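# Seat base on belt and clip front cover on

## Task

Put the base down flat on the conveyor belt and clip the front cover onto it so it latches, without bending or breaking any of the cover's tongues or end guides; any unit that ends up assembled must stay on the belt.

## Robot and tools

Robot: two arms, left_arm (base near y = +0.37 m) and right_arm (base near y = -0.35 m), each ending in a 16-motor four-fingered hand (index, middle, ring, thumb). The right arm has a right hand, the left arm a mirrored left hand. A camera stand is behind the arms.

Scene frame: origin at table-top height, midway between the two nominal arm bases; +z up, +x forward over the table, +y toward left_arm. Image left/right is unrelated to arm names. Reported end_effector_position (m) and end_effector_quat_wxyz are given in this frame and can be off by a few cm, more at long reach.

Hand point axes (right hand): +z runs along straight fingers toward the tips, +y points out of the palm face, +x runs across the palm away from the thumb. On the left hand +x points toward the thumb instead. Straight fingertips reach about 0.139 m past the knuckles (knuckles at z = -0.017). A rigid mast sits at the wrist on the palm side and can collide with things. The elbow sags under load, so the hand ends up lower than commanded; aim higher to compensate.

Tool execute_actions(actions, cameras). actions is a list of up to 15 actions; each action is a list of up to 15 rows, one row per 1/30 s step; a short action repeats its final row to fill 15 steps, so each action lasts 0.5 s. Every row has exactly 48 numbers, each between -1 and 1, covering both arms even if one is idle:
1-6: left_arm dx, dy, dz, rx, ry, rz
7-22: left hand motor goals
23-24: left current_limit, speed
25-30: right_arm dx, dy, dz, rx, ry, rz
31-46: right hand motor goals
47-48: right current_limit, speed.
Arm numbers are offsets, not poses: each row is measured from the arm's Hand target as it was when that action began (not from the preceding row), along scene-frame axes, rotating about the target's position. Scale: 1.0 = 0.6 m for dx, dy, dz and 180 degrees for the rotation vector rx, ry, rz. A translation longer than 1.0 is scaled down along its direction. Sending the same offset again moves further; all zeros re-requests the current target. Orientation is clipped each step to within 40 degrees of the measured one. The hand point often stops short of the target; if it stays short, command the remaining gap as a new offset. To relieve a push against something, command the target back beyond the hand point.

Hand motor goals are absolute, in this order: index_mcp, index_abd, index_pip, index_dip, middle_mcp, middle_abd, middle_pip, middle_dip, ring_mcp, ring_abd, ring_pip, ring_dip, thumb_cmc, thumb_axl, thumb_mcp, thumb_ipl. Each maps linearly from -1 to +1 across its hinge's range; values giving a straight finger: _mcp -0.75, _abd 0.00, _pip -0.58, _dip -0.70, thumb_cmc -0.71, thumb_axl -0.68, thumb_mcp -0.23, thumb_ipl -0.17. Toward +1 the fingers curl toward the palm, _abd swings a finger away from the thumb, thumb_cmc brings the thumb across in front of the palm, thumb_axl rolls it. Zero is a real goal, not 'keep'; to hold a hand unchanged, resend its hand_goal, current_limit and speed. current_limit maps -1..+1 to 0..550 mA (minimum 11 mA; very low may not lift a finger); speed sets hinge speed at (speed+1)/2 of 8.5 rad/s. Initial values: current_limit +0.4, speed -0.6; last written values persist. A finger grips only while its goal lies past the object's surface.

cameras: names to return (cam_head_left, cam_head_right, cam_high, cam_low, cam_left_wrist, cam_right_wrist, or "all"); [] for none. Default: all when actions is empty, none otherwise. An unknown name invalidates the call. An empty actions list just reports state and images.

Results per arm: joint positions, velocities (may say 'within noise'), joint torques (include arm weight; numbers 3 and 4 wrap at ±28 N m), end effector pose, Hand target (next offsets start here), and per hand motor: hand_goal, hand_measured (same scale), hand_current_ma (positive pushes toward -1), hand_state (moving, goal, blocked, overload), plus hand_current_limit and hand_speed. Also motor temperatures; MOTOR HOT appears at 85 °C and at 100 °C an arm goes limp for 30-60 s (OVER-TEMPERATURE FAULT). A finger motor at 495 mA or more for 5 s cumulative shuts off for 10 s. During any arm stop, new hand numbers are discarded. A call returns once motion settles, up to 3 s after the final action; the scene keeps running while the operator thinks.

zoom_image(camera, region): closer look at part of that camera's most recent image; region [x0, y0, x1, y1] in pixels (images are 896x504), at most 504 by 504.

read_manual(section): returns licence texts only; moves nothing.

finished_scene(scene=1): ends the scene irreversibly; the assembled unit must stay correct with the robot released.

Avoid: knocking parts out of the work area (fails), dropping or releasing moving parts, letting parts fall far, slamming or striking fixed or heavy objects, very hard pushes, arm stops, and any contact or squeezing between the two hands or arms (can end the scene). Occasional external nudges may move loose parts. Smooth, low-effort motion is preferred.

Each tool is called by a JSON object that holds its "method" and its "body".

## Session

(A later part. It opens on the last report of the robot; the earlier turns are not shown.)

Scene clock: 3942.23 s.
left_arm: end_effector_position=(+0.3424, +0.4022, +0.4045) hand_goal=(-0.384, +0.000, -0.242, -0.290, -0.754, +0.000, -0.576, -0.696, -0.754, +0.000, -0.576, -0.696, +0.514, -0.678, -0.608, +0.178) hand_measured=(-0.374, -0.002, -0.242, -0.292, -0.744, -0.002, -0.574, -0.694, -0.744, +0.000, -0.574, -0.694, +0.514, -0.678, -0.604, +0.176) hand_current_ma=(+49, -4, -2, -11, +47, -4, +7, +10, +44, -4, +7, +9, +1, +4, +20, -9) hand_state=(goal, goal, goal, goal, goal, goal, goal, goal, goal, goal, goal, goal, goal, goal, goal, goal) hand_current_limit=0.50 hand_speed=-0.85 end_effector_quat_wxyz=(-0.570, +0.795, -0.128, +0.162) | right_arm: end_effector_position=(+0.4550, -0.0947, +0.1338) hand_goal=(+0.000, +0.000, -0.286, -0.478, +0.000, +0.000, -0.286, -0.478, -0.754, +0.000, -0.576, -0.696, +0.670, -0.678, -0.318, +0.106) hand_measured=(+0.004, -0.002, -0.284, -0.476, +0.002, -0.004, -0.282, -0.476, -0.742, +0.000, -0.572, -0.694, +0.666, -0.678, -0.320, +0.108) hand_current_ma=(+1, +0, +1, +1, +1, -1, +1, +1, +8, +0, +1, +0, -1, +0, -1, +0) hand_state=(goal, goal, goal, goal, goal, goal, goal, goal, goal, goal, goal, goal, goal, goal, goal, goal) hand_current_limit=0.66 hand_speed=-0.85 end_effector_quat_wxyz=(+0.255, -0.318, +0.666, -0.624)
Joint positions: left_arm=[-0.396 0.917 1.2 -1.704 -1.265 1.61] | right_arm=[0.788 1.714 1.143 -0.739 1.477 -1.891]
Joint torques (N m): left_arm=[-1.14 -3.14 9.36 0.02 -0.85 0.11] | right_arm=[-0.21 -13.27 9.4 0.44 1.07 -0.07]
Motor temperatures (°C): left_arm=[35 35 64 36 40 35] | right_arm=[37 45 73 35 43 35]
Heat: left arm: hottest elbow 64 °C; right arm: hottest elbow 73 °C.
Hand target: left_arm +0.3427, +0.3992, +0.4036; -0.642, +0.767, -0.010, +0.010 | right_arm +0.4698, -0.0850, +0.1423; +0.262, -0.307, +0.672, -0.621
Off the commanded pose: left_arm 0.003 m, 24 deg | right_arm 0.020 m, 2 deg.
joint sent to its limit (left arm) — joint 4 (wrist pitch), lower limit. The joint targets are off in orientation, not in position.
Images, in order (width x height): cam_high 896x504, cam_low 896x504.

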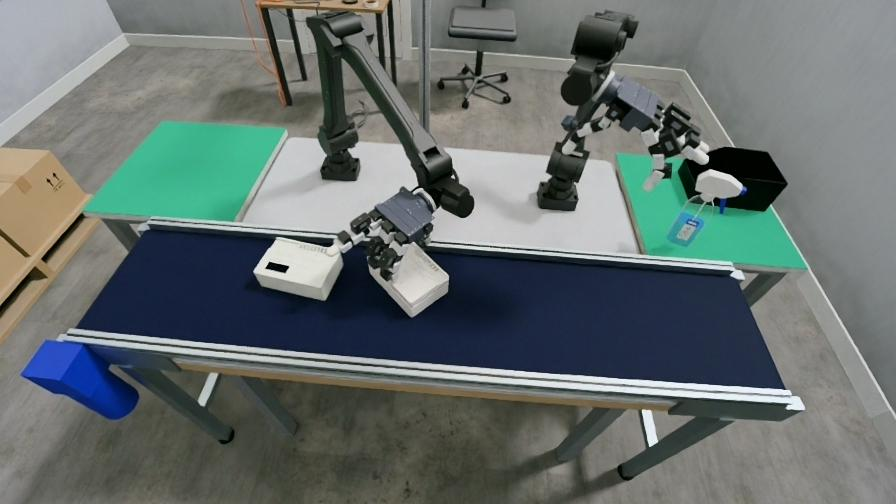

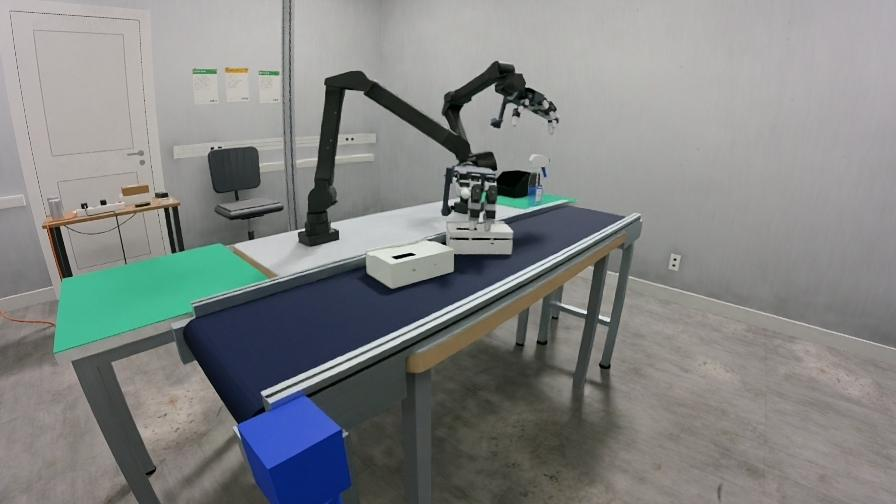

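{"method": "execute_actions", "body": {"actions": [[[0,0,0,0,0,0,-0.384,0,-0.241,-0.29,-0.754,0,-0.576,-0.696,-0.754,0,-0.576,-0.696,0.514,-0.678,-0.607,0.178,0.5,-0.85,0,0,-0.014,0,0,0,0,0,-0.285,-0.478,0,0,-0.285,-0.478,-0.754,0,-0.576,-0.696,0.671,-0.678,-0.318,0.106,0.66,-0.85]]]}}

{"method": "execute_actions", "body": {"actions": [[[0,0,0,0,0,0,-0.384,0,-0.241,-0.29,-0.754,0,-0.576,-0.696,-0.754,0,-0.576,-0.696,0.514,-0.678,-0.607,0.178,0.5,-0.85,0,0,-0.014,0,0,0,0,0,-0.285,-0.478,0,0,-0.285,-0.478,-0.754,0,-0.576,-0.696,0.671,-0.678,-0.318,0.106,0.66,-0.85]]], "cameras": ["cam_high","cam_low"]}}

{"method": "zoom_image", "body": {"camera": "cam_low", "region": [440, 200, 524, 256]}}

{"method": "zoom_image", "body": {"camera": "cam_high", "region": [364, 240, 464, 320]}}

Scene clock: 3951.80 s.
left_arm: end_effector_position=(+0.3424, +0.4022, +0.4045) hand_goal=(-0.384, +0.000, -0.242, -0.290, -0.754, +0.000, -0.576, -0.696, -0.754, +0.000, -0.576, -0.696, +0.514, -0.678, -0.608, +0.178) hand_measured=(-0.374, -0.002, -0.242, -0.292, -0.744, -0.002, -0.574, -0.694, -0.744, +0.000, -0.574, -0.694, +0.514, -0.678, -0.604, +0.176) hand_current_ma=(+49, -4, -2, -11, +47, -4, +7, +10, +44, -4, +7, +9, +1, +4, +20, -9) hand_state=(goal, goal, goal, goal, goal, goal, goal, goal, goal, goal, goal, goal, goal, goal, goal, goal) hand_current_limit=0.50 hand_speed=-0.85 end_effector_quat_wxyz=(-0.570, +0.795, -0.128, +0.162) | right_arm: end_effector_position=(+0.4556, -0.0944, +0.1332) hand_goal=(+0.000, +0.000, -0.286, -0.478, +0.000, +0.000, -0.286, -0.478, -0.754, +0.000, -0.576, -0.696, +0.670, -0.678, -0.318, +0.106) hand_measured=(+0.004, +0.006, -0.284, -0.476, +0.002, -0.004, -0.282, -0.476, -0.742, +0.000, -0.572, -0.694, +0.672, -0.678, -0.320, +0.108) hand_current_ma=(+2, +2, +1, +1, +1, -1, +1, +1, +8, +0, +1, +0, +0, +0, -1, +0) hand_state=(goal, goal, goal, goal, goal, goal, goal, goal, goal, goal, goal, goal, goal, goal, goal, goal) hand_current_limit=0.66 hand_speed=-0.85 end_effector_quat_wxyz=(+0.256, -0.317, +0.666, -0.625)
Joint positions: left_arm=[-0.396 0.917 1.2 -1.704 -1.265 1.61] | right_arm=[0.788 1.716 1.143 -0.735 1.48 -1.891]
Joint torques (N m): left_arm=[-1.14 -2.96 9.36 0.03 -0.85 0.11] | right_arm=[-0.5 -11.93 8.8 0.69 0.97 0]
Motor temperatures (°C): left_arm=[35 35 64 36 40 35] | right_arm=[37 45 72 35 43 35]
Heat: left arm: hottest elbow 64 °C; right arm: hottest elbow 72 °C.
Hand target: left_arm +0.3427, +0.3992, +0.4036; -0.642, +0.767, -0.010, +0.010 | right_arm +0.4698, -0.0850, +0.1339; +0.262, -0.307, +0.672, -0.621
Off the commanded pose: left_arm 0.003 m, 24 deg | right_arm 0.017 m, 2 deg.
joint sent to its limit (left arm) — joint 4 (wrist pitch), lower limit. The joint targets are off in orientation, not in position.

Scene clock: 3952.50 s.
left_arm: end_effector_position=(+0.3424, +0.4022, +0.4045) hand_goal=(-0.384, +0.000, -0.242, -0.290, -0.754, +0.000, -0.576, -0.696, -0.754, +0.000, -0.576, -0.696, +0.514, -0.678, -0.608, +0.178) hand_measured=(-0.374, -0.002, -0.242, -0.292, -0.744, -0.002, -0.574, -0.694, -0.744, +0.000, -0.574, -0.694, +0.514, -0.678, -0.604, +0.176) hand_current_ma=(+49, -4, -2, -11, +47, -4, +7, +10, +44, -4, +7, +9, +1, +4, +20, -9) hand_state=(goal, goal, goal, goal, goal, goal, goal, goal, goal, goal, goal, goal, goal, goal, goal, goal) hand_current_limit=0.50 hand_speed=-0.85 end_effector_quat_wxyz=(-0.570, +0.795, -0.128, +0.162) | right_arm: end_effector_position=(+0.4574, -0.0930, +0.1325) hand_goal=(+0.000, +0.000, -0.286, -0.478, +0.000, +0.000, -0.286, -0.478, -0.754, +0.000, -0.576, -0.696, +0.670, -0.678, -0.318, +0.106) hand_measured=(+0.006, +0.016, -0.282, -0.474, +0.002, -0.004, -0.282, -0.476, -0.742, +0.000, -0.572, -0.694, +0.686, -0.678, -0.324, +0.106) hand_current_ma=(+2, +10, +1, +1, +1, -1, +1, +1, +8, +0, +1, +0, +13, +0, -4, +0) hand_state=(goal, goal, goal, goal, goal, goal, goal, goal, goal, goal, goal, goal, goal, goal, goal, goal) hand_current_limit=0.66 hand_speed=-0.85 end_effector_quat_wxyz=(+0.260, -0.313, +0.666, -0.625)
Joint positions: left_arm=[-0.396 0.917 1.2 -1.704 -1.265 1.61] | right_arm=[0.788 1.72 1.143 -0.72 1.483 -1.891]
Joint torques (N m): left_arm=[-1.2 -3.08 9.35 -0.01 -0.85 0.11] | right_arm=[-0.44 -11.58 8.32 1.07 0.8 0.03]
Motor temperatures (°C): left_arm=[35 35 64 36 40 35] | right_arm=[37 45 72 35 43 35]
Heat: left arm: hottest elbow 64 °C; right arm: hottest elbow 72 °C.
Hand target: left_arm +0.3427, +0.3992, +0.4036; -0.642, +0.767, -0.010, +0.010 | right_arm +0.4698, -0.0850, +0.1254; +0.262, -0.307, +0.672, -0.621
Off the commanded pose: left_arm 0.003 m, 24 deg | right_arm 0.016 m, 1 deg.
joint sent to its limit (left arm) — joint 4 (wrist pitch), lower limit. The joint targets are off in orientation, not in position.
Images, in order (width x height): cam_high 896x504, cam_low 896x504.

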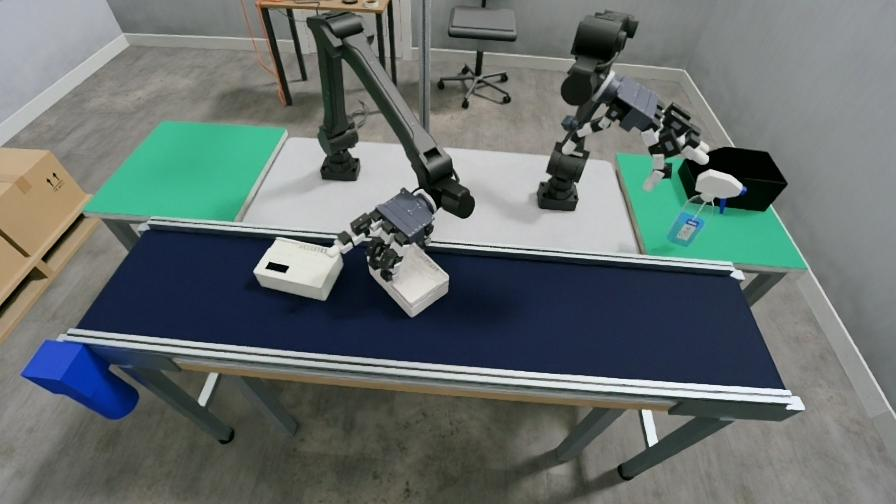

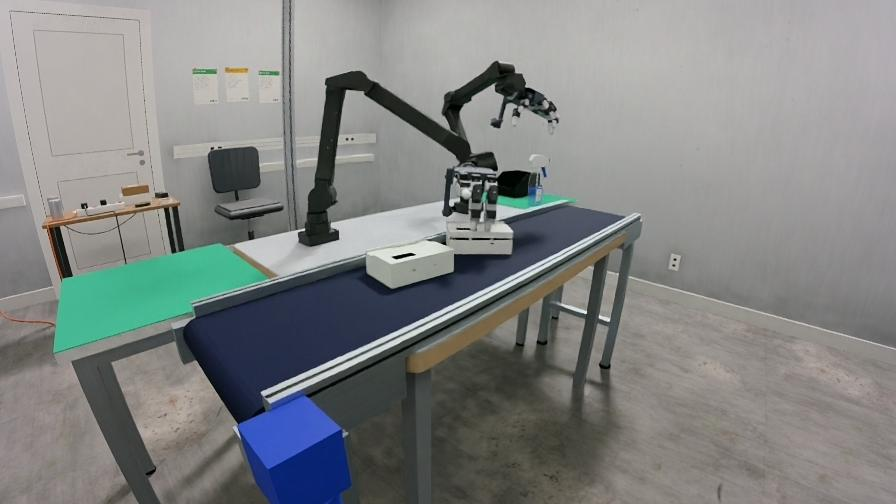

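Scaled by 6.000 from the camera's 896x504 image, which has a finer 1280x720 frame.

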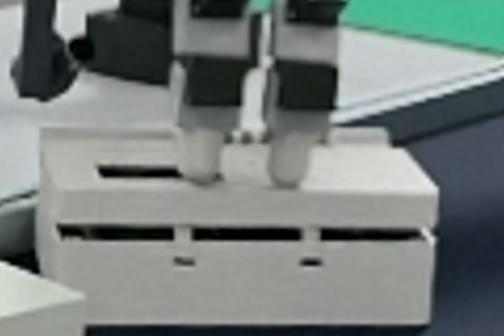

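Scaled by 5.040 from the camera's 896x504 image, which has a finer 1280x720 frame.

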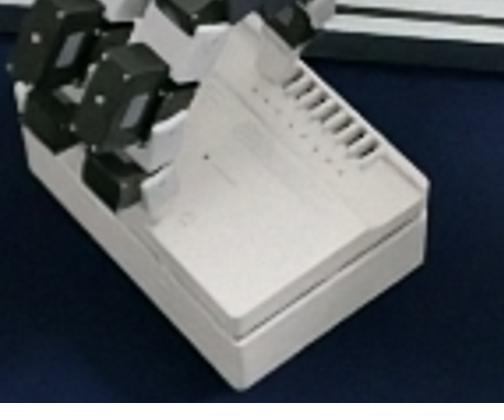

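{"method": "execute_actions", "body": {"actions": [[[0,0,0,0,0,0,-0.384,0,-0.241,-0.29,-0.754,0,-0.576,-0.696,-0.754,0,-0.576,-0.696,0.514,-0.678,-0.607,0.178,0.5,-0.85,-0.0092,-0.0097,-0.016,-0.004,0.0037,0,0,0,-0.285,-0.478,0,0,-0.285,-0.478,-0.754,0,-0.576,-0.696,0.671,-0.678,-0.318,0.106,0.66,-0.85]]]}}

{"method": "execute_actions", "body": {"actions": [[[0,0,0,0,0,0,-0.384,0,-0.241,-0.29,-0.754,0,-0.576,-0.696,-0.754,0,-0.576,-0.696,0.514,-0.678,-0.607,0.178,0.5,-0.85,0,0,-0.016,0,0,0,0,0,-0.285,-0.478,0,0,-0.285,-0.478,-0.754,0,-0.576,-0.696,0.671,-0.678,-0.318,0.106,0.66,-0.85]]], "cameras": ["cam_high","cam_low"]}}

{"method": "zoom_image", "body": {"camera": "cam_low", "region": [440, 200, 524, 256]}}

{"method": "zoom_image", "body": {"camera": "cam_high", "region": [364, 240, 464, 320]}}

Scene clock: 3960.07 s.
left_arm: end_effector_position=(+0.3424, +0.4022, +0.4045) hand_goal=(-0.384, +0.000, -0.242, -0.290, -0.754, +0.000, -0.576, -0.696, -0.754, +0.000, -0.576, -0.696, +0.514, -0.678, -0.608, +0.178) hand_measured=(-0.374, -0.002, -0.242, -0.292, -0.744, -0.002, -0.574, -0.694, -0.744, +0.000, -0.574, -0.694, +0.514, -0.678, -0.604, +0.176) hand_current_ma=(+49, -4, -2, -11, +47, -4, +7, +10, +44, -4, +7, +9, +1, +4, +20, -9) hand_state=(goal, goal, goal, goal, goal, goal, goal, goal, goal, goal, goal, goal, goal, goal, goal, goal) hand_current_limit=0.50 hand_speed=-0.85 end_effector_quat_wxyz=(-0.570, +0.795, -0.128, +0.162) | right_arm: end_effector_position=(+0.4580, -0.0925, +0.1325) hand_goal=(+0.000, +0.000, -0.286, -0.478, +0.000, +0.000, -0.286, -0.478, -0.754, +0.000, -0.576, -0.696, +0.670, -0.678, -0.318, +0.106) hand_measured=(+0.006, +0.016, -0.282, -0.474, +0.002, -0.004, -0.282, -0.476, -0.742, +0.000, -0.572, -0.694, +0.692, -0.678, -0.324, +0.106) hand_current_ma=(+2, +10, +1, +1, +1, -1, +1, +1, +8, +0, +1, +0, +21, +0, -5, +0) hand_state=(goal, goal, goal, goal, goal, goal, goal, goal, goal, goal, goal, goal, blocked, goal, goal, goal) hand_current_limit=0.66 hand_speed=-0.85 end_effector_quat_wxyz=(+0.261, -0.312, +0.667, -0.625)
Joint positions: left_arm=[-0.396 0.917 1.2 -1.704 -1.265 1.61] | right_arm=[0.788 1.721 1.143 -0.715 1.484 -1.891]
Joint torques (N m): left_arm=[-1.14 -3.02 9.33 0.03 -0.85 0.1] | right_arm=[-0.09 -11.4 6.63 0.9 0.8 0.08]
Motor temperatures (°C): left_arm=[35 35 64 36 40 35] | right_arm=[37 44 71 35 42 35]
Heat: left arm: hottest elbow 64 °C; right arm: hottest elbow 71 °C.
Hand target: left_arm +0.3427, +0.3992, +0.4036; -0.642, +0.767, -0.010, +0.010 | right_arm +0.4643, -0.0908, +0.1159; +0.257, -0.312, +0.669, -0.623
Off the commanded pose: left_arm 0.003 m, 24 deg | right_arm 0.018 m, 1 deg.
joint sent to its limit (left arm) — joint 4 (wrist pitch), lower limit. The joint targets are off in orientation, not in position.

Scene clock: 3960.77 s.
left_arm: end_effector_position=(+0.3424, +0.4022, +0.4045) hand_goal=(-0.384, +0.000, -0.242, -0.290, -0.754, +0.000, -0.576, -0.696, -0.754, +0.000, -0.576, -0.696, +0.514, -0.678, -0.608, +0.178) hand_measured=(-0.374, -0.002, -0.242, -0.292, -0.744, -0.002, -0.574, -0.694, -0.744, +0.000, -0.574, -0.694, +0.514, -0.678, -0.604, +0.176) hand_current_ma=(+49, -4, -2, -11, +47, -4, +7, +10, +44, -4, +7, +9, +1, +4, +20, -9) hand_state=(goal, goal, goal, goal, goal, goal, goal, goal, goal, goal, goal, goal, goal, goal, goal, goal) hand_current_limit=0.50 hand_speed=-0.85 end_effector_quat_wxyz=(-0.570, +0.795, -0.128, +0.162) | right_arm: end_effector_position=(+0.4601, -0.0910, +0.1317) hand_goal=(+0.000, +0.000, -0.286, -0.478, +0.000, +0.000, -0.286, -0.478, -0.754, +0.000, -0.576, -0.696, +0.670, -0.678, -0.318, +0.106) hand_measured=(+0.004, +0.026, -0.280, -0.474, +0.002, -0.004, -0.282, -0.476, -0.742, +0.000, -0.572, -0.694, +0.708, -0.678, -0.328, +0.106) hand_current_ma=(+2, +21, +2, +2, +1, -1, +1, +1, +8, +0, +1, +0, +53, +0, -10, +0) hand_state=(goal, blocked, goal, goal, goal, goal, goal, goal, goal, goal, goal, goal, blocked, goal, goal, goal) hand_current_limit=0.66 hand_speed=-0.85 end_effector_quat_wxyz=(+0.266, -0.307, +0.667, -0.625)
Joint positions: left_arm=[-0.396 0.917 1.2 -1.704 -1.265 1.61] | right_arm=[0.788 1.725 1.143 -0.699 1.489 -1.891]
Joint torques (N m): left_arm=[-1.08 -3.08 9.39 0.05 -0.85 0.1] | right_arm=[-0.56 -11.05 6.06 0.99 0.58 0.12]
Motor temperatures (°C): left_arm=[35 35 64 36 40 35] | right_arm=[37 44 71 35 42 35]
Heat: left arm: hottest elbow 64 °C; right arm: hottest elbow 71 °C.
Hand target: left_arm +0.3427, +0.3992, +0.4036; -0.642, +0.767, -0.010, +0.010 | right_arm +0.4643, -0.0908, +0.1062; +0.257, -0.312, +0.669, -0.623
Off the commanded pose: left_arm 0.003 m, 24 deg | right_arm 0.026 m, 1 deg.
joint sent to its limit (left arm) — joint 4 (wrist pitch), lower limit. The joint targets are off in orientation, not in position.
Images, in order (width x height): cam_high 896x504, cam_low 896x504.

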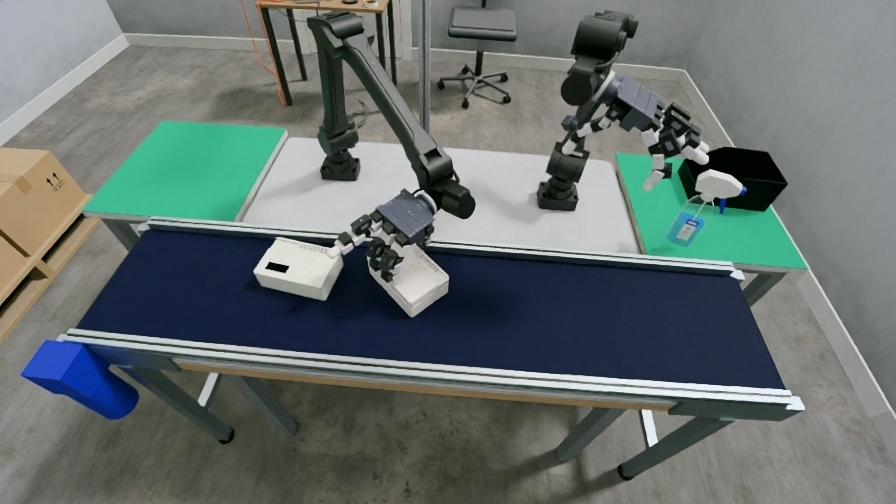

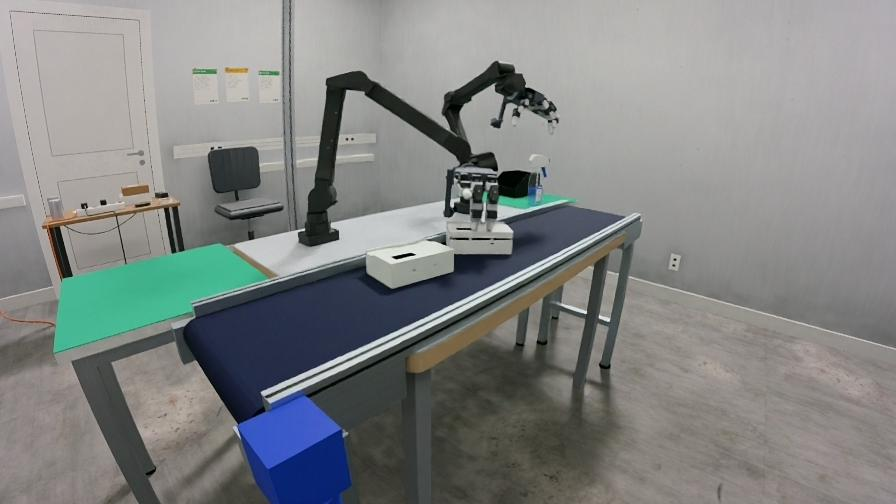

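Scaled by 6.000 from the camera's 896x504 image, which has a finer 1280x720 frame.

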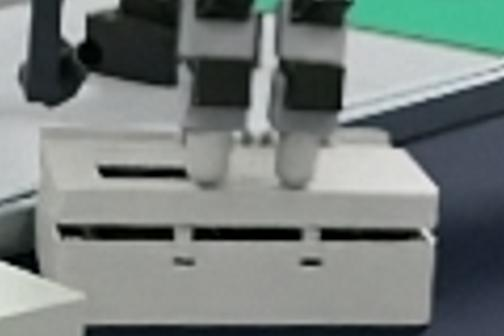

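Scaled by 5.040 from the camera's 896x504 image, which has a finer 1280x720 frame.

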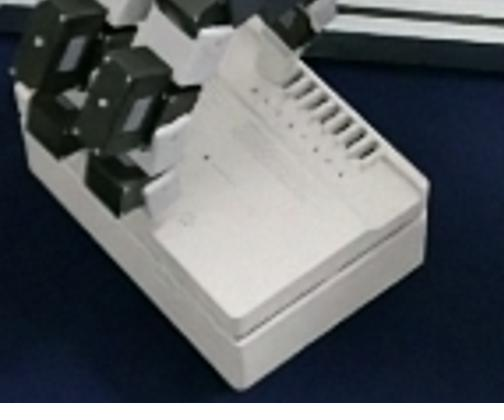

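{"method": "execute_actions", "body": {"actions": [[[0,0,0,0,0,0,-0.384,0,-0.241,-0.29,-0.754,0,-0.576,-0.696,-0.754,0,-0.576,-0.696,0.514,-0.678,-0.607,0.178,0.5,-0.85,0,0,0.035,-0.004,0.0037,0,0,0,-0.285,-0.478,0,0,-0.285,-0.478,-0.754,0,-0.576,-0.696,0.671,-0.678,-0.318,0.106,0.66,-0.85]]]}}

{"method": "execute_actions", "body": {"actions": [[[0,0,0,0,0,0,-0.384,0,-0.241,-0.29,-0.754,0,-0.576,-0.696,-0.754,0,-0.576,-0.696,0.514,-0.678,-0.607,0.178,0.5,-0.85,0,0,0.01,-0.004,0.0037,0,0,0,-0.285,-0.478,0,0,-0.285,-0.478,-0.754,0,-0.576,-0.696,0.671,-0.678,-0.318,0.106,0.66,-0.85]]]}}

Scene clock: 3983.30 s.
left_arm: end_effector_position=(+0.3424, +0.4022, +0.4045) hand_goal=(-0.384, +0.000, -0.242, -0.290, -0.754, +0.000, -0.576, -0.696, -0.754, +0.000, -0.576, -0.696, +0.514, -0.678, -0.608, +0.178) hand_measured=(-0.374, -0.002, -0.242, -0.292, -0.744, -0.002, -0.574, -0.694, -0.744, +0.000, -0.574, -0.694, +0.514, -0.678, -0.604, +0.176) hand_current_ma=(+49, -4, -2, -11, +47, -4, +7, +10, +44, -4, +7, +9, +1, +4, +20, -9) hand_state=(goal, goal, goal, goal, goal, goal, goal, goal, goal, goal, goal, goal, goal, goal, goal, goal) hand_current_limit=0.50 hand_speed=-0.85 end_effector_quat_wxyz=(-0.570, +0.795, -0.128, +0.162) | right_arm: end_effector_position=(+0.4591, -0.0920, +0.1317) hand_goal=(+0.000, +0.000, -0.286, -0.478, +0.000, +0.000, -0.286, -0.478, -0.754, +0.000, -0.576, -0.696, +0.670, -0.678, -0.318, +0.106) hand_measured=(+0.004, +0.014, -0.280, -0.474, +0.002, -0.004, -0.282, -0.476, -0.742, +0.000, -0.572, -0.694, +0.704, -0.678, -0.328, +0.106) hand_current_ma=(+2, +8, +2, +2, +1, -1, +1, +1, +8, +0, +1, +0, +42, +0, -10, +0) hand_state=(goal, goal, goal, goal, goal, goal, goal, goal, goal, goal, goal, goal, blocked, goal, goal, goal) hand_current_limit=0.66 hand_speed=-0.85 end_effector_quat_wxyz=(+0.262, -0.310, +0.666, -0.626)
Joint positions: left_arm=[-0.396 0.917 1.2 -1.704 -1.265 1.61] | right_arm=[0.788 1.725 1.144 -0.709 1.489 -1.892]
Joint torques (N m): left_arm=[-1.08 -3.14 9.37 0.05 -0.86 0.12] | right_arm=[-0.44 -12.57 7.65 -0.03 0.59 -0.2]
Motor temperatures (°C): left_arm=[35 35 64 36 40 35] | right_arm=[37 44 68 35 41 35]
Heat: left arm: hottest elbow 64 °C; right arm: hottest elbow 68 °C.
Hand target: left_arm +0.3427, +0.3992, +0.4036; -0.642, +0.767, -0.010, +0.010 | right_arm +0.4642, -0.0908, +0.1272; +0.251, -0.317, +0.667, -0.626
Off the commanded pose: left_arm 0.003 m, 24 deg | right_arm 0.007 m, 2 deg.
joint sent to its limit (left arm) — joint 4 (wrist pitch), lower limit. The joint targets are off in orientation, not in position.

Scene clock: 3984.00 s.
left_arm: end_effector_position=(+0.3424, +0.4022, +0.4045) hand_goal=(-0.384, +0.000, -0.242, -0.290, -0.754, +0.000, -0.576, -0.696, -0.754, +0.000, -0.576, -0.696, +0.514, -0.678, -0.608, +0.178) hand_measured=(-0.374, -0.002, -0.242, -0.292, -0.744, -0.002, -0.574, -0.694, -0.744, +0.000, -0.574, -0.694, +0.514, -0.678, -0.604, +0.176) hand_current_ma=(+49, -4, -2, -11, +47, -4, +7, +10, +44, -4, +7, +9, +1, +4, +20, -9) hand_state=(goal, goal, goal, goal, goal, goal, goal, goal, goal, goal, goal, goal, goal, goal, goal, goal) hand_current_limit=0.50 hand_speed=-0.85 end_effector_quat_wxyz=(-0.570, +0.795, -0.128, +0.162) | right_arm: end_effector_position=(+0.4576, -0.0933, +0.1325) hand_goal=(+0.000, +0.000, -0.286, -0.478, +0.000, +0.000, -0.286, -0.478, -0.754, +0.000, -0.576, -0.696, +0.670, -0.678, -0.318, +0.106) hand_measured=(+0.002, -0.016, -0.280, -0.474, +0.002, -0.004, -0.282, -0.476, -0.742, +0.000, -0.572, -0.694, +0.684, -0.678, -0.326, +0.106) hand_current_ma=(+0, -9, +2, +2, +1, -1, +1, +1, +8, +0, +1, +0, +11, +0, -7, +0) hand_state=(goal, goal, goal, goal, goal, goal, goal, goal, goal, goal, goal, goal, goal, goal, goal, goal) hand_current_limit=0.66 hand_speed=-0.85 end_effector_quat_wxyz=(+0.255, -0.317, +0.663, -0.628)
Joint positions: left_arm=[-0.396 0.917 1.2 -1.704 -1.265 1.61] | right_arm=[0.788 1.725 1.151 -0.735 1.486 -1.894]
Joint torques (N m): left_arm=[-1.2 -3.08 9.32 0.01 -0.84 0.11] | right_arm=[-0.44 -13.1 8.17 -0.29 0.71 -0.24]
Motor temperatures (°C): left_arm=[35 35 64 36 40 35] | right_arm=[37 44 68 35 41 35]
Heat: left arm: hottest elbow 64 °C; right arm: hottest elbow 68 °C.
Hand target: left_arm +0.3427, +0.3992, +0.4036; -0.642, +0.767, -0.010, +0.010 | right_arm +0.4642, -0.0909, +0.1331; +0.245, -0.323, +0.664, -0.628
Off the commanded pose: left_arm 0.003 m, 24 deg | right_arm 0.007 m, 1 deg.
joint sent to its limit (left arm) — joint 4 (wrist pitch), lower limit. The joint targets are off in orientation, not in position.

{"method": "execute_actions", "body": {"actions": [[[0,0,0,0,0,0,-0.384,0,-0.241,-0.29,-0.754,0,-0.576,-0.696,-0.754,0,-0.576,-0.696,0.514,-0.678,-0.607,0.178,0.5,-0.85,0,0,-0.03,-0.0085,0.0079,0,0,0,-0.285,-0.478,0,0,-0.285,-0.478,-0.754,0,-0.576,-0.696,0.671,-0.678,-0.318,0.106,0.66,-0.85]]]}}

{"method": "execute_actions", "body": {"actions": [[[0,0,0,0,0,0,-0.384,0,-0.241,-0.29,-0.754,0,-0.576,-0.696,-0.754,0,-0.576,-0.696,0.514,-0.678,-0.607,0.178,0.5,-0.85,0,0,-0.03,-0.0085,0.0079,0,0,0,-0.285,-0.478,0,0,-0.285,-0.478,-0.754,0,-0.576,-0.696,0.671,-0.678,-0.318,0.106,0.66,-0.85]]], "cameras": ["cam_high","cam_low"]}}

{"method": "zoom_image", "body": {"camera": "cam_low", "region": [440, 200, 524, 256]}}

{"method": "zoom_image", "body": {"camera": "cam_high", "region": [364, 240, 464, 320]}}

Scene clock: 3992.33 s.
left_arm: end_effector_position=(+0.3424, +0.4022, +0.4045) hand_goal=(-0.384, +0.000, -0.242, -0.290, -0.754, +0.000, -0.576, -0.696, -0.754, +0.000, -0.576, -0.696, +0.514, -0.678, -0.608, +0.178) hand_measured=(-0.374, -0.002, -0.242, -0.292, -0.744, -0.002, -0.574, -0.694, -0.744, +0.000, -0.574, -0.694, +0.514, -0.678, -0.604, +0.176) hand_current_ma=(+49, -4, -2, -11, +47, -4, +7, +10, +44, -4, +7, +9, +1, +4, +20, -9) hand_state=(goal, goal, goal, goal, goal, goal, goal, goal, goal, goal, goal, goal, goal, goal, goal, goal) hand_current_limit=0.50 hand_speed=-0.85 end_effector_quat_wxyz=(-0.570, +0.795, -0.128, +0.162) | right_arm: end_effector_position=(+0.4590, -0.0923, +0.1322) hand_goal=(+0.000, +0.000, -0.286, -0.478, +0.000, +0.000, -0.286, -0.478, -0.754, +0.000, -0.576, -0.696, +0.670, -0.678, -0.318, +0.106) hand_measured=(+0.002, -0.002, -0.280, -0.472, +0.002, -0.004, -0.282, -0.476, -0.742, +0.000, -0.572, -0.694, +0.692, -0.678, -0.328, +0.104) hand_current_ma=(+0, +0, +3, +3, +1, -1, +1, +1, +8, +0, +1, +0, +22, +0, -7, +0) hand_state=(goal, goal, goal, goal, goal, goal, goal, goal, goal, goal, goal, goal, blocked, goal, goal, goal) hand_current_limit=0.66 hand_speed=-0.85 end_effector_quat_wxyz=(+0.254, -0.318, +0.662, -0.630)
Joint positions: left_arm=[-0.396 0.917 1.2 -1.704 -1.265 1.61] | right_arm=[0.788 1.732 1.157 -0.739 1.489 -1.894]
Joint torques (N m): left_arm=[-1.08 -3.19 9.4 0.08 -0.84 0.11] | right_arm=[-0.32 -11.34 7.94 -0.1 0.6 -0.19]
Motor temperatures (°C): left_arm=[35 35 64 36 40 35] | right_arm=[37 44 68 35 41 35]
Heat: left arm: hottest elbow 64 °C; right arm: hottest elbow 68 °C.
Hand target: left_arm +0.3427, +0.3992, +0.4036; -0.642, +0.767, -0.010, +0.010 | right_arm +0.4643, -0.0908, +0.1153; +0.232, -0.333, +0.659, -0.633
Off the commanded pose: left_arm 0.003 m, 24 deg | right_arm 0.018 m, 3 deg.
joint sent to its limit (left arm) — joint 4 (wrist pitch), lower limit. The joint targets are off in orientation, not in position.

Scene clock: 3993.03 s.
left_arm: end_effector_position=(+0.3424, +0.4022, +0.4045) hand_goal=(-0.384, +0.000, -0.242, -0.290, -0.754, +0.000, -0.576, -0.696, -0.754, +0.000, -0.576, -0.696, +0.514, -0.678, -0.608, +0.178) hand_measured=(-0.374, -0.002, -0.242, -0.292, -0.744, -0.002, -0.574, -0.694, -0.744, +0.000, -0.574, -0.694, +0.514, -0.678, -0.604, +0.176) hand_current_ma=(+49, -4, -2, -11, +47, -4, +7, +10, +44, -4, +7, +9, +1, +4, +20, -9) hand_state=(goal, goal, goal, goal, goal, goal, goal, goal, goal, goal, goal, goal, goal, goal, goal, goal) hand_current_limit=0.50 hand_speed=-0.85 end_effector_quat_wxyz=(-0.570, +0.795, -0.128, +0.162) | right_arm: end_effector_position=(+0.4619, -0.0906, +0.1311) hand_goal=(+0.000, +0.000, -0.286, -0.478, +0.000, +0.000, -0.286, -0.478, -0.754, +0.000, -0.576, -0.696, +0.670, -0.678, -0.318, +0.106) hand_measured=(+0.004, +0.026, -0.274, -0.466, +0.002, -0.004, -0.282, -0.476, -0.742, +0.000, -0.572, -0.694, +0.710, -0.678, -0.334, +0.104) hand_current_ma=(+2, +21, +8, +8, +1, -1, +1, +1, +8, +0, +1, +0, +55, +0, -20, -1) hand_state=(goal, blocked, goal, goal, goal, goal, goal, goal, goal, goal, goal, goal, blocked, goal, goal, goal) hand_current_limit=0.66 hand_speed=-0.85 end_effector_quat_wxyz=(+0.250, -0.320, +0.658, -0.635)
Joint positions: left_arm=[-0.396 0.917 1.2 -1.704 -1.265 1.61] | right_arm=[0.788 1.747 1.172 -0.745 1.499 -1.899]
Joint torques (N m): left_arm=[-0.91 -2.9 9.37 0.06 -0.85 0.11] | right_arm=[-0.26 -10.4 7.02 0.05 0.22 -0.17]
Motor temperatures (°C): left_arm=[35 35 64 36 40 35] | right_arm=[37 44 68 35 41 35]
Heat: left arm: hottest elbow 64 °C; right arm: hottest elbow 68 °C.
Hand target: left_arm +0.3427, +0.3992, +0.4036; -0.642, +0.767, -0.010, +0.010 | right_arm +0.4642, -0.0909, +0.0971; +0.219, -0.345, +0.653, -0.637
Off the commanded pose: left_arm 0.003 m, 24 deg | right_arm 0.034 m, 5 deg.
joint sent to its limit (left arm) — joint 4 (wrist pitch), lower limit. The joint targets are off in orientation, not in position.
Images, in order (width x height): cam_high 896x504, cam_low 896x504.

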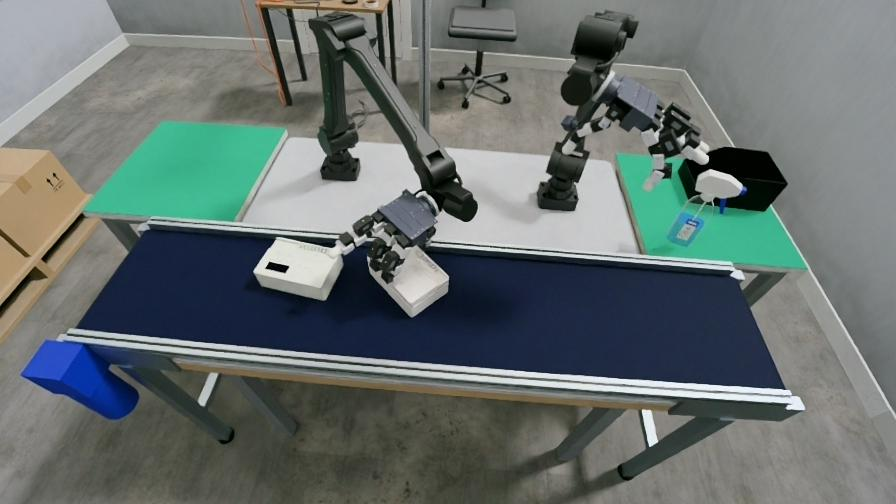

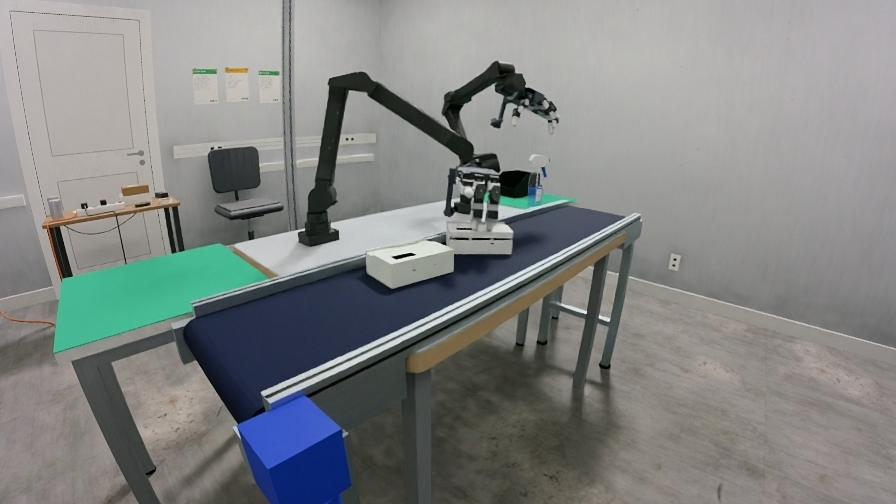

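Scaled by 6.000 from the camera's 896x504 image, which has a finer 1280x720 frame.

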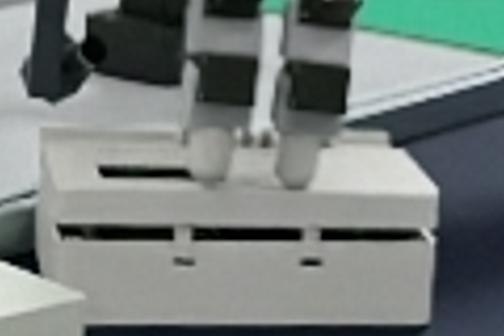

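Scaled by 5.040 from the camera's 896x504 image, which has a finer 1280x720 frame.

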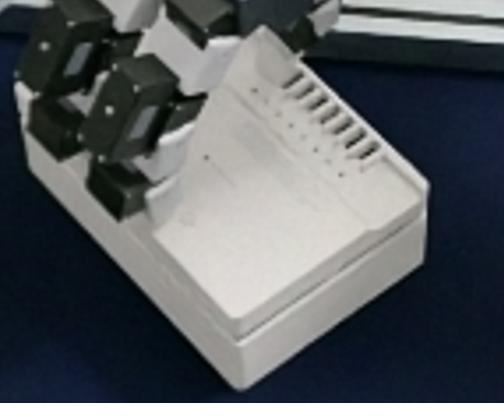

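{"method": "execute_actions", "body": {"actions": [[[0,0,0,0,0,0,-0.384,0,-0.241,-0.29,-0.754,0,-0.576,-0.696,-0.754,0,-0.576,-0.696,0.514,-0.678,-0.607,0.178,0.5,-0.85,-0.004,-0.0043,-0.03,-0.0085,0.0079,0,0,0,-0.285,-0.478,0,0,-0.285,-0.478,-0.754,0,-0.576,-0.696,0.671,-0.678,-0.318,0.106,0.66,-0.85]]], "cameras": ["cam_low","cam_high"]}}

Scene clock: 4021.33 s.
left_arm: end_effector_position=(+0.3424, +0.4022, +0.4045) hand_goal=(-0.384, +0.000, -0.242, -0.290, -0.754, +0.000, -0.576, -0.696, -0.754, +0.000, -0.576, -0.696, +0.514, -0.678, -0.608, +0.178) hand_measured=(-0.374, -0.002, -0.242, -0.292, -0.744, -0.002, -0.574, -0.694, -0.744, +0.000, -0.574, -0.694, +0.514, -0.678, -0.604, +0.176) hand_current_ma=(+49, -4, -2, -11, +47, -4, +7, +10, +44, -4, +7, +9, +1, +4, +20, -9) hand_state=(goal, goal, goal, goal, goal, goal, goal, goal, goal, goal, goal, goal, goal, goal, goal, goal) hand_current_limit=0.50 hand_speed=-0.85 end_effector_quat_wxyz=(-0.570, +0.795, -0.128, +0.162) | right_arm: end_effector_position=(+0.4636, -0.0892, +0.1228) hand_goal=(+0.000, +0.000, -0.286, -0.478, +0.000, +0.000, -0.286, -0.478, -0.754, +0.000, -0.576, -0.696, +0.670, -0.678, -0.318, +0.106) hand_measured=(+0.006, +0.028, -0.268, -0.460, +0.004, -0.004, -0.282, -0.476, -0.742, +0.000, -0.572, -0.694, +0.716, -0.678, -0.338, +0.106) hand_current_ma=(+2, +26, +14, +15, +2, -1, +1, +1, +10, +0, +1, +0, +71, +0, -28, +0) hand_state=(goal, blocked, goal, goal, goal, goal, goal, goal, goal, goal, goal, goal, blocked, goal, blocked, goal) hand_current_limit=0.66 hand_speed=-0.85 end_effector_quat_wxyz=(+0.244, -0.324, +0.653, -0.639)
Joint positions: left_arm=[-0.396 0.917 1.2 -1.704 -1.265 1.61] | right_arm=[0.789 1.772 1.18 -0.748 1.505 -1.898]
Joint torques (N m): left_arm=[-1.32 -3.02 9.37 0.06 -0.86 0.11] | right_arm=[-0.15 -9.05 5.91 -0.21 0.01 -0.1]
Motor temperatures (°C): left_arm=[35 35 64 36 40 35] | right_arm=[37 43 66 35 40 35]
Heat: left arm: hottest elbow 64 °C; right arm: hottest elbow 66 °C.
Hand target: left_arm +0.3427, +0.3992, +0.4036; -0.642, +0.767, -0.010, +0.010 | right_arm +0.4618, -0.0935, +0.0793; +0.207, -0.355, +0.647, -0.642
Off the commanded pose: left_arm 0.003 m, 24 deg | right_arm 0.044 m, 6 deg.
joint sent to its limit (left arm) — joint 4 (wrist pitch), lower limit. The joint targets are off in orientation, not in position.
Images, in order (width x height): cam_high 896x504, cam_low 896x504.

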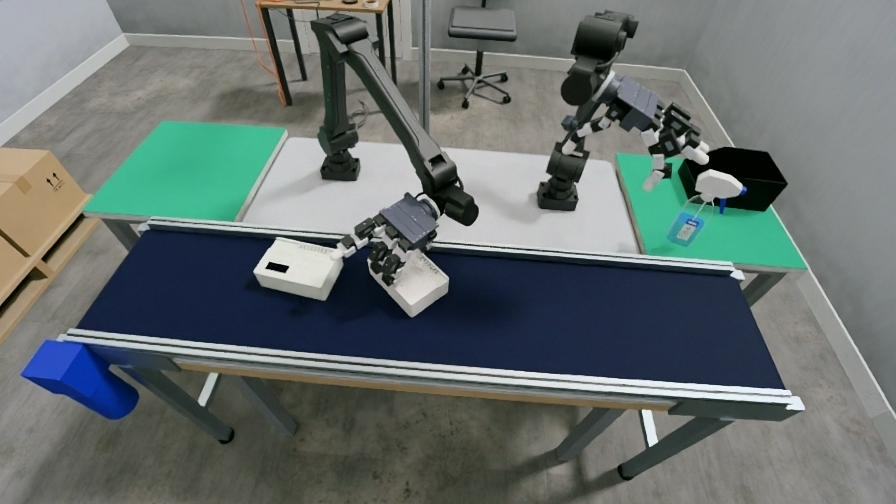

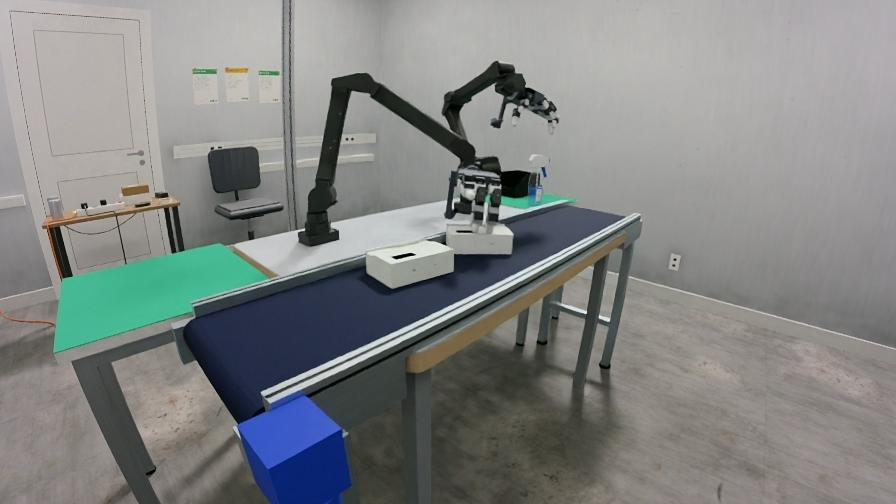

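{"method": "zoom_image", "body": {"camera": "cam_low", "region": [440, 200, 524, 260]}}

{"method": "zoom_image", "body": {"camera": "cam_high", "region": [364, 240, 464, 320]}}

Scaled by 6.000 from the camera's 896x504 image, which has a finer 1280x720 frame.

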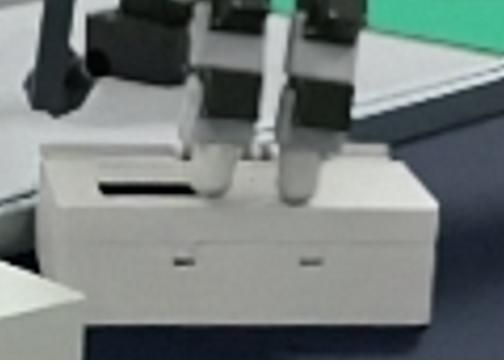

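Scaled by 5.040 from the camera's 896x504 image, which has a finer 1280x720 frame.

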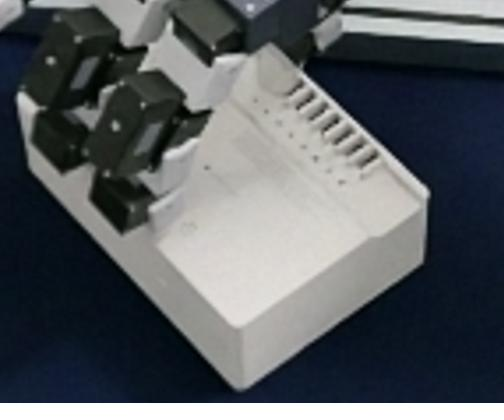

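{"method": "zoom_image", "body": {"camera": "cam_low", "region": [444, 228, 520, 256]}}

{"method": "execute_actions", "body": {"actions": []}}

Scaled by 6.632 from the camera's 896x504 image, which has a finer 1280x720 frame.

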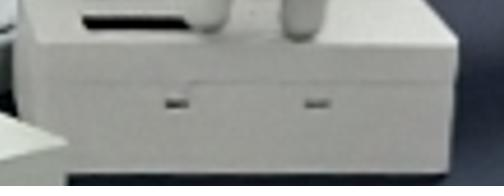

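Scene clock: 4026.03 s.
left_arm: end_effector_position=(+0.3424, +0.4022, +0.4045) hand_goal=(-0.384, +0.000, -0.242, -0.290, -0.754, +0.000, -0.576, -0.696, -0.754, +0.000, -0.576, -0.696, +0.514, -0.678, -0.608, +0.178) hand_measured=(-0.374, -0.002, -0.242, -0.292, -0.744, -0.002, -0.574, -0.694, -0.744, +0.000, -0.574, -0.694, +0.514, -0.678, -0.604, +0.176) hand_current_ma=(+49, -4, -2, -11, +47, -4, +7, +10, +44, -4, +7, +9, +1, +4, +20, -9) hand_state=(goal, goal, goal, goal, goal, goal, goal, goal, goal, goal, goal, goal, goal, goal, goal, goal) hand_current_limit=0.50 hand_speed=-0.85 end_effector_quat_wxyz=(-0.570, +0.795, -0.128, +0.162) | right_arm: end_effector_position=(+0.4636, -0.0892, +0.1228) hand_goal=(+0.000, +0.000, -0.286, -0.478, +0.000, +0.000, -0.286, -0.478, -0.754, +0.000, -0.576, -0.696, +0.670, -0.678, -0.318, +0.106) hand_measured=(+0.006, +0.028, -0.268, -0.460, +0.004, -0.004, -0.282, -0.476, -0.742, +0.000, -0.572, -0.694, +0.716, -0.678, -0.338, +0.106) hand_current_ma=(+2, +26, +14, +15, +2, -1, +1, +1, +10, +0, +1, +0, +71, +0, -28, +0) hand_state=(goal, blocked, goal, goal, goal, goal, goal, goal, goal, goal, goal, goal, blocked, goal, blocked, goal) hand_current_limit=0.66 hand_speed=-0.85 end_effector_quat_wxyz=(+0.244, -0.324, +0.653, -0.639)
Joint positions: left_arm=[-0.396 0.917 1.2 -1.704 -1.265 1.61] | right_arm=[0.789 1.772 1.18 -0.748 1.505 -1.898]
Joint velocities: within noise
Joint torques (N m): left_arm=[-1.14 -3.08 9.39 0.06 -0.84 0.11] | right_arm=[0.21 -9.76 6.01 -0.1 0.05 -0.1]
Motor temperatures (°C): left_arm=[35 35 64 36 40 35] | right_arm=[37 43 66 35 40 35]
Heat: left arm: hottest elbow 64 °C; right arm: hottest elbow 66 °C.
Hand target: left_arm +0.3427, +0.3992, +0.4036; -0.642, +0.767, -0.010, +0.010 | right_arm +0.4618, -0.0935, +0.0793; +0.207, -0.355, +0.647, -0.642
Off the commanded pose: left_arm 0.003 m, 24 deg | right_arm 0.044 m, 6 deg.
camera_calibration:
cam_left_wrist: T_world_to_cam=[[-0.664962, 0.522772, 0.533418, -0.225635], [0.104718, -0.641886, 0.759616, -0.136776], [0.7395, 0.560974, 0.372086, -0.502173], [0, 0, 0, 1]] pos_world=[0.23564, 0.311868, 0.411106]
cam_right_wrist: T_world_to_cam=[[0.447662, 0.54713, -0.707282, -0.0408587], [-0.177623, 0.829611, 0.529336, 0.0477527], [0.876384, -0.111334, 0.468568, -0.344069], [0, 0, 0, 1]] pos_world=[0.328309, -0.0555678, 0.107044]

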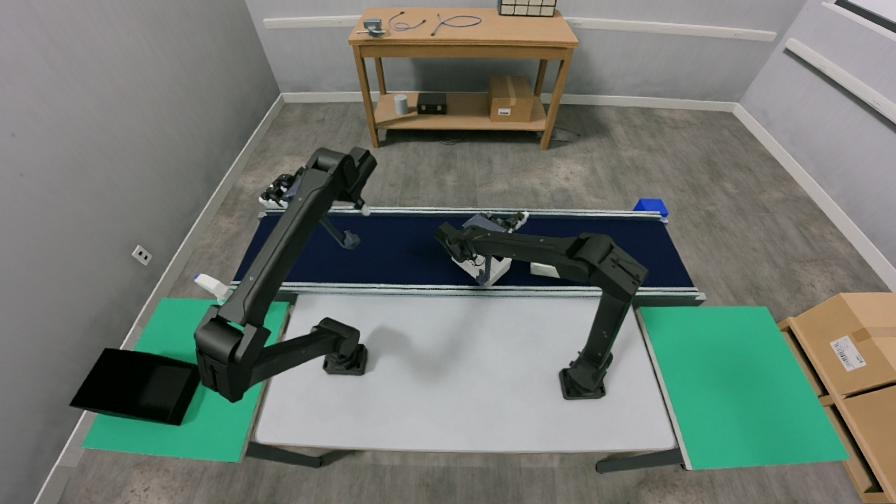

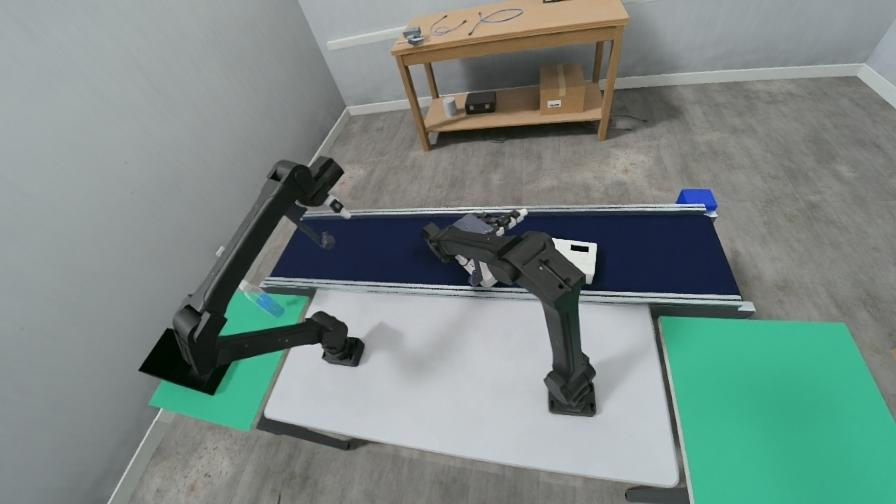

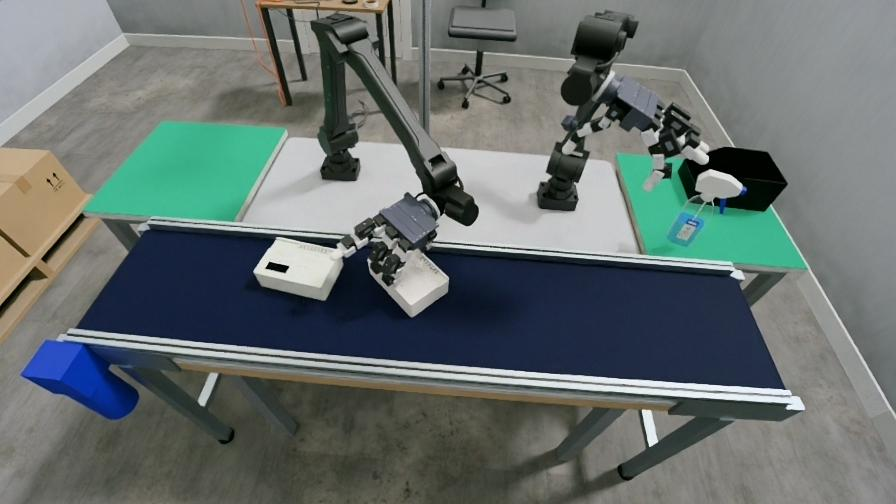

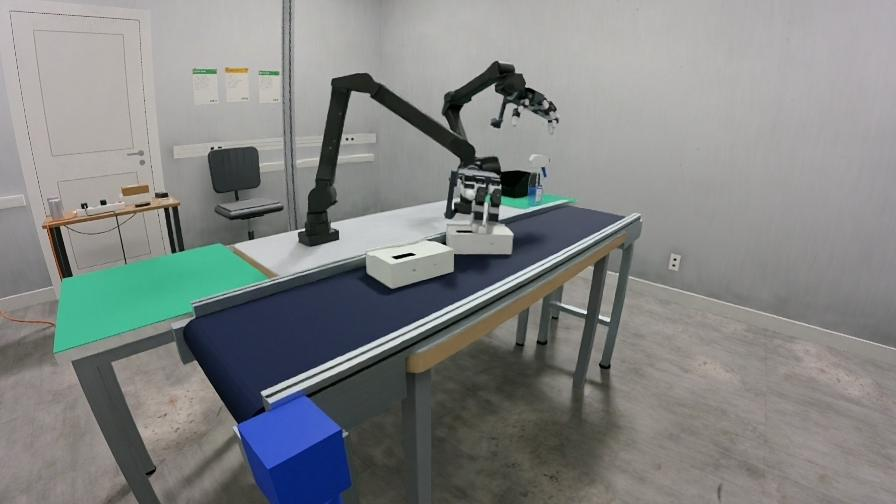

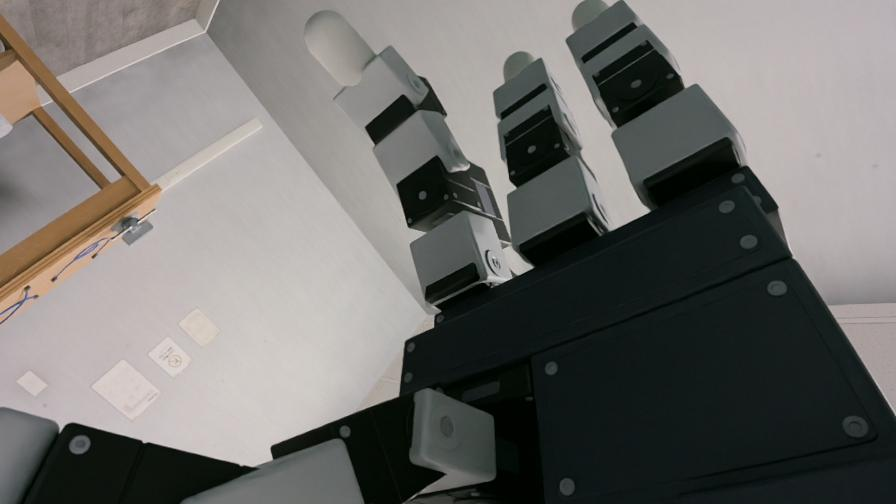

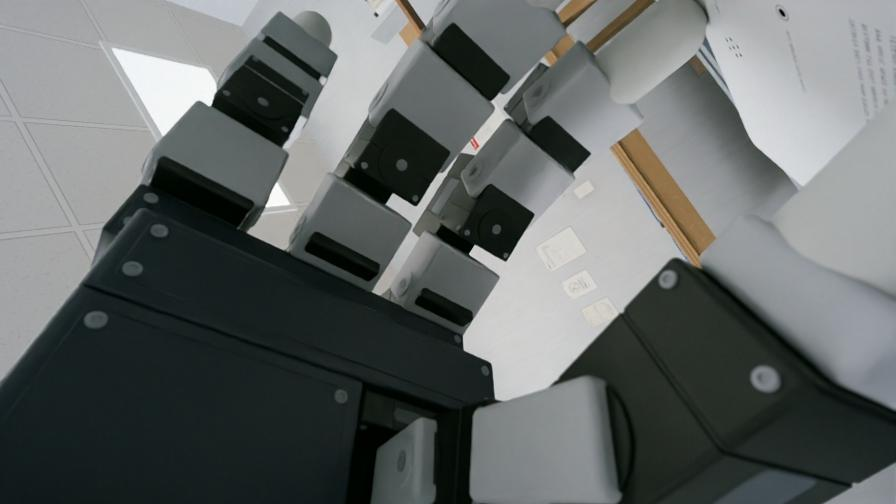

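{"method": "zoom_image", "body": {"camera": "cam_head_left", "region": [446, 240, 530, 294]}}

{"method": "zoom_image", "body": {"camera": "cam_high", "region": [404, 250, 464, 320]}}

{"method": "zoom_image", "body": {"camera": "cam_low", "region": [480, 228, 520, 254]}}

Scaled by 6.000 from the camera's 896x504 image, which has a finer 1280x720 frame.

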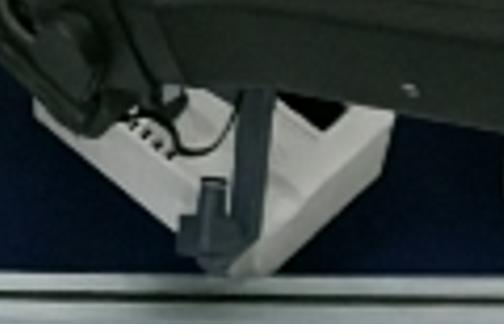

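Scaled by 7.200 from the camera's 896x504 image, which has a finer 1280x720 frame.

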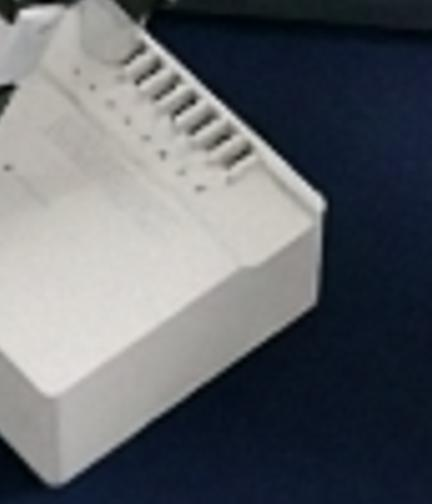

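Scaled by 12.600 from the camera's 896x504 image, which has a finer 1280x720 frame.

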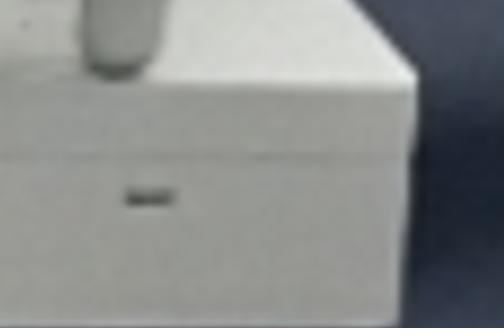

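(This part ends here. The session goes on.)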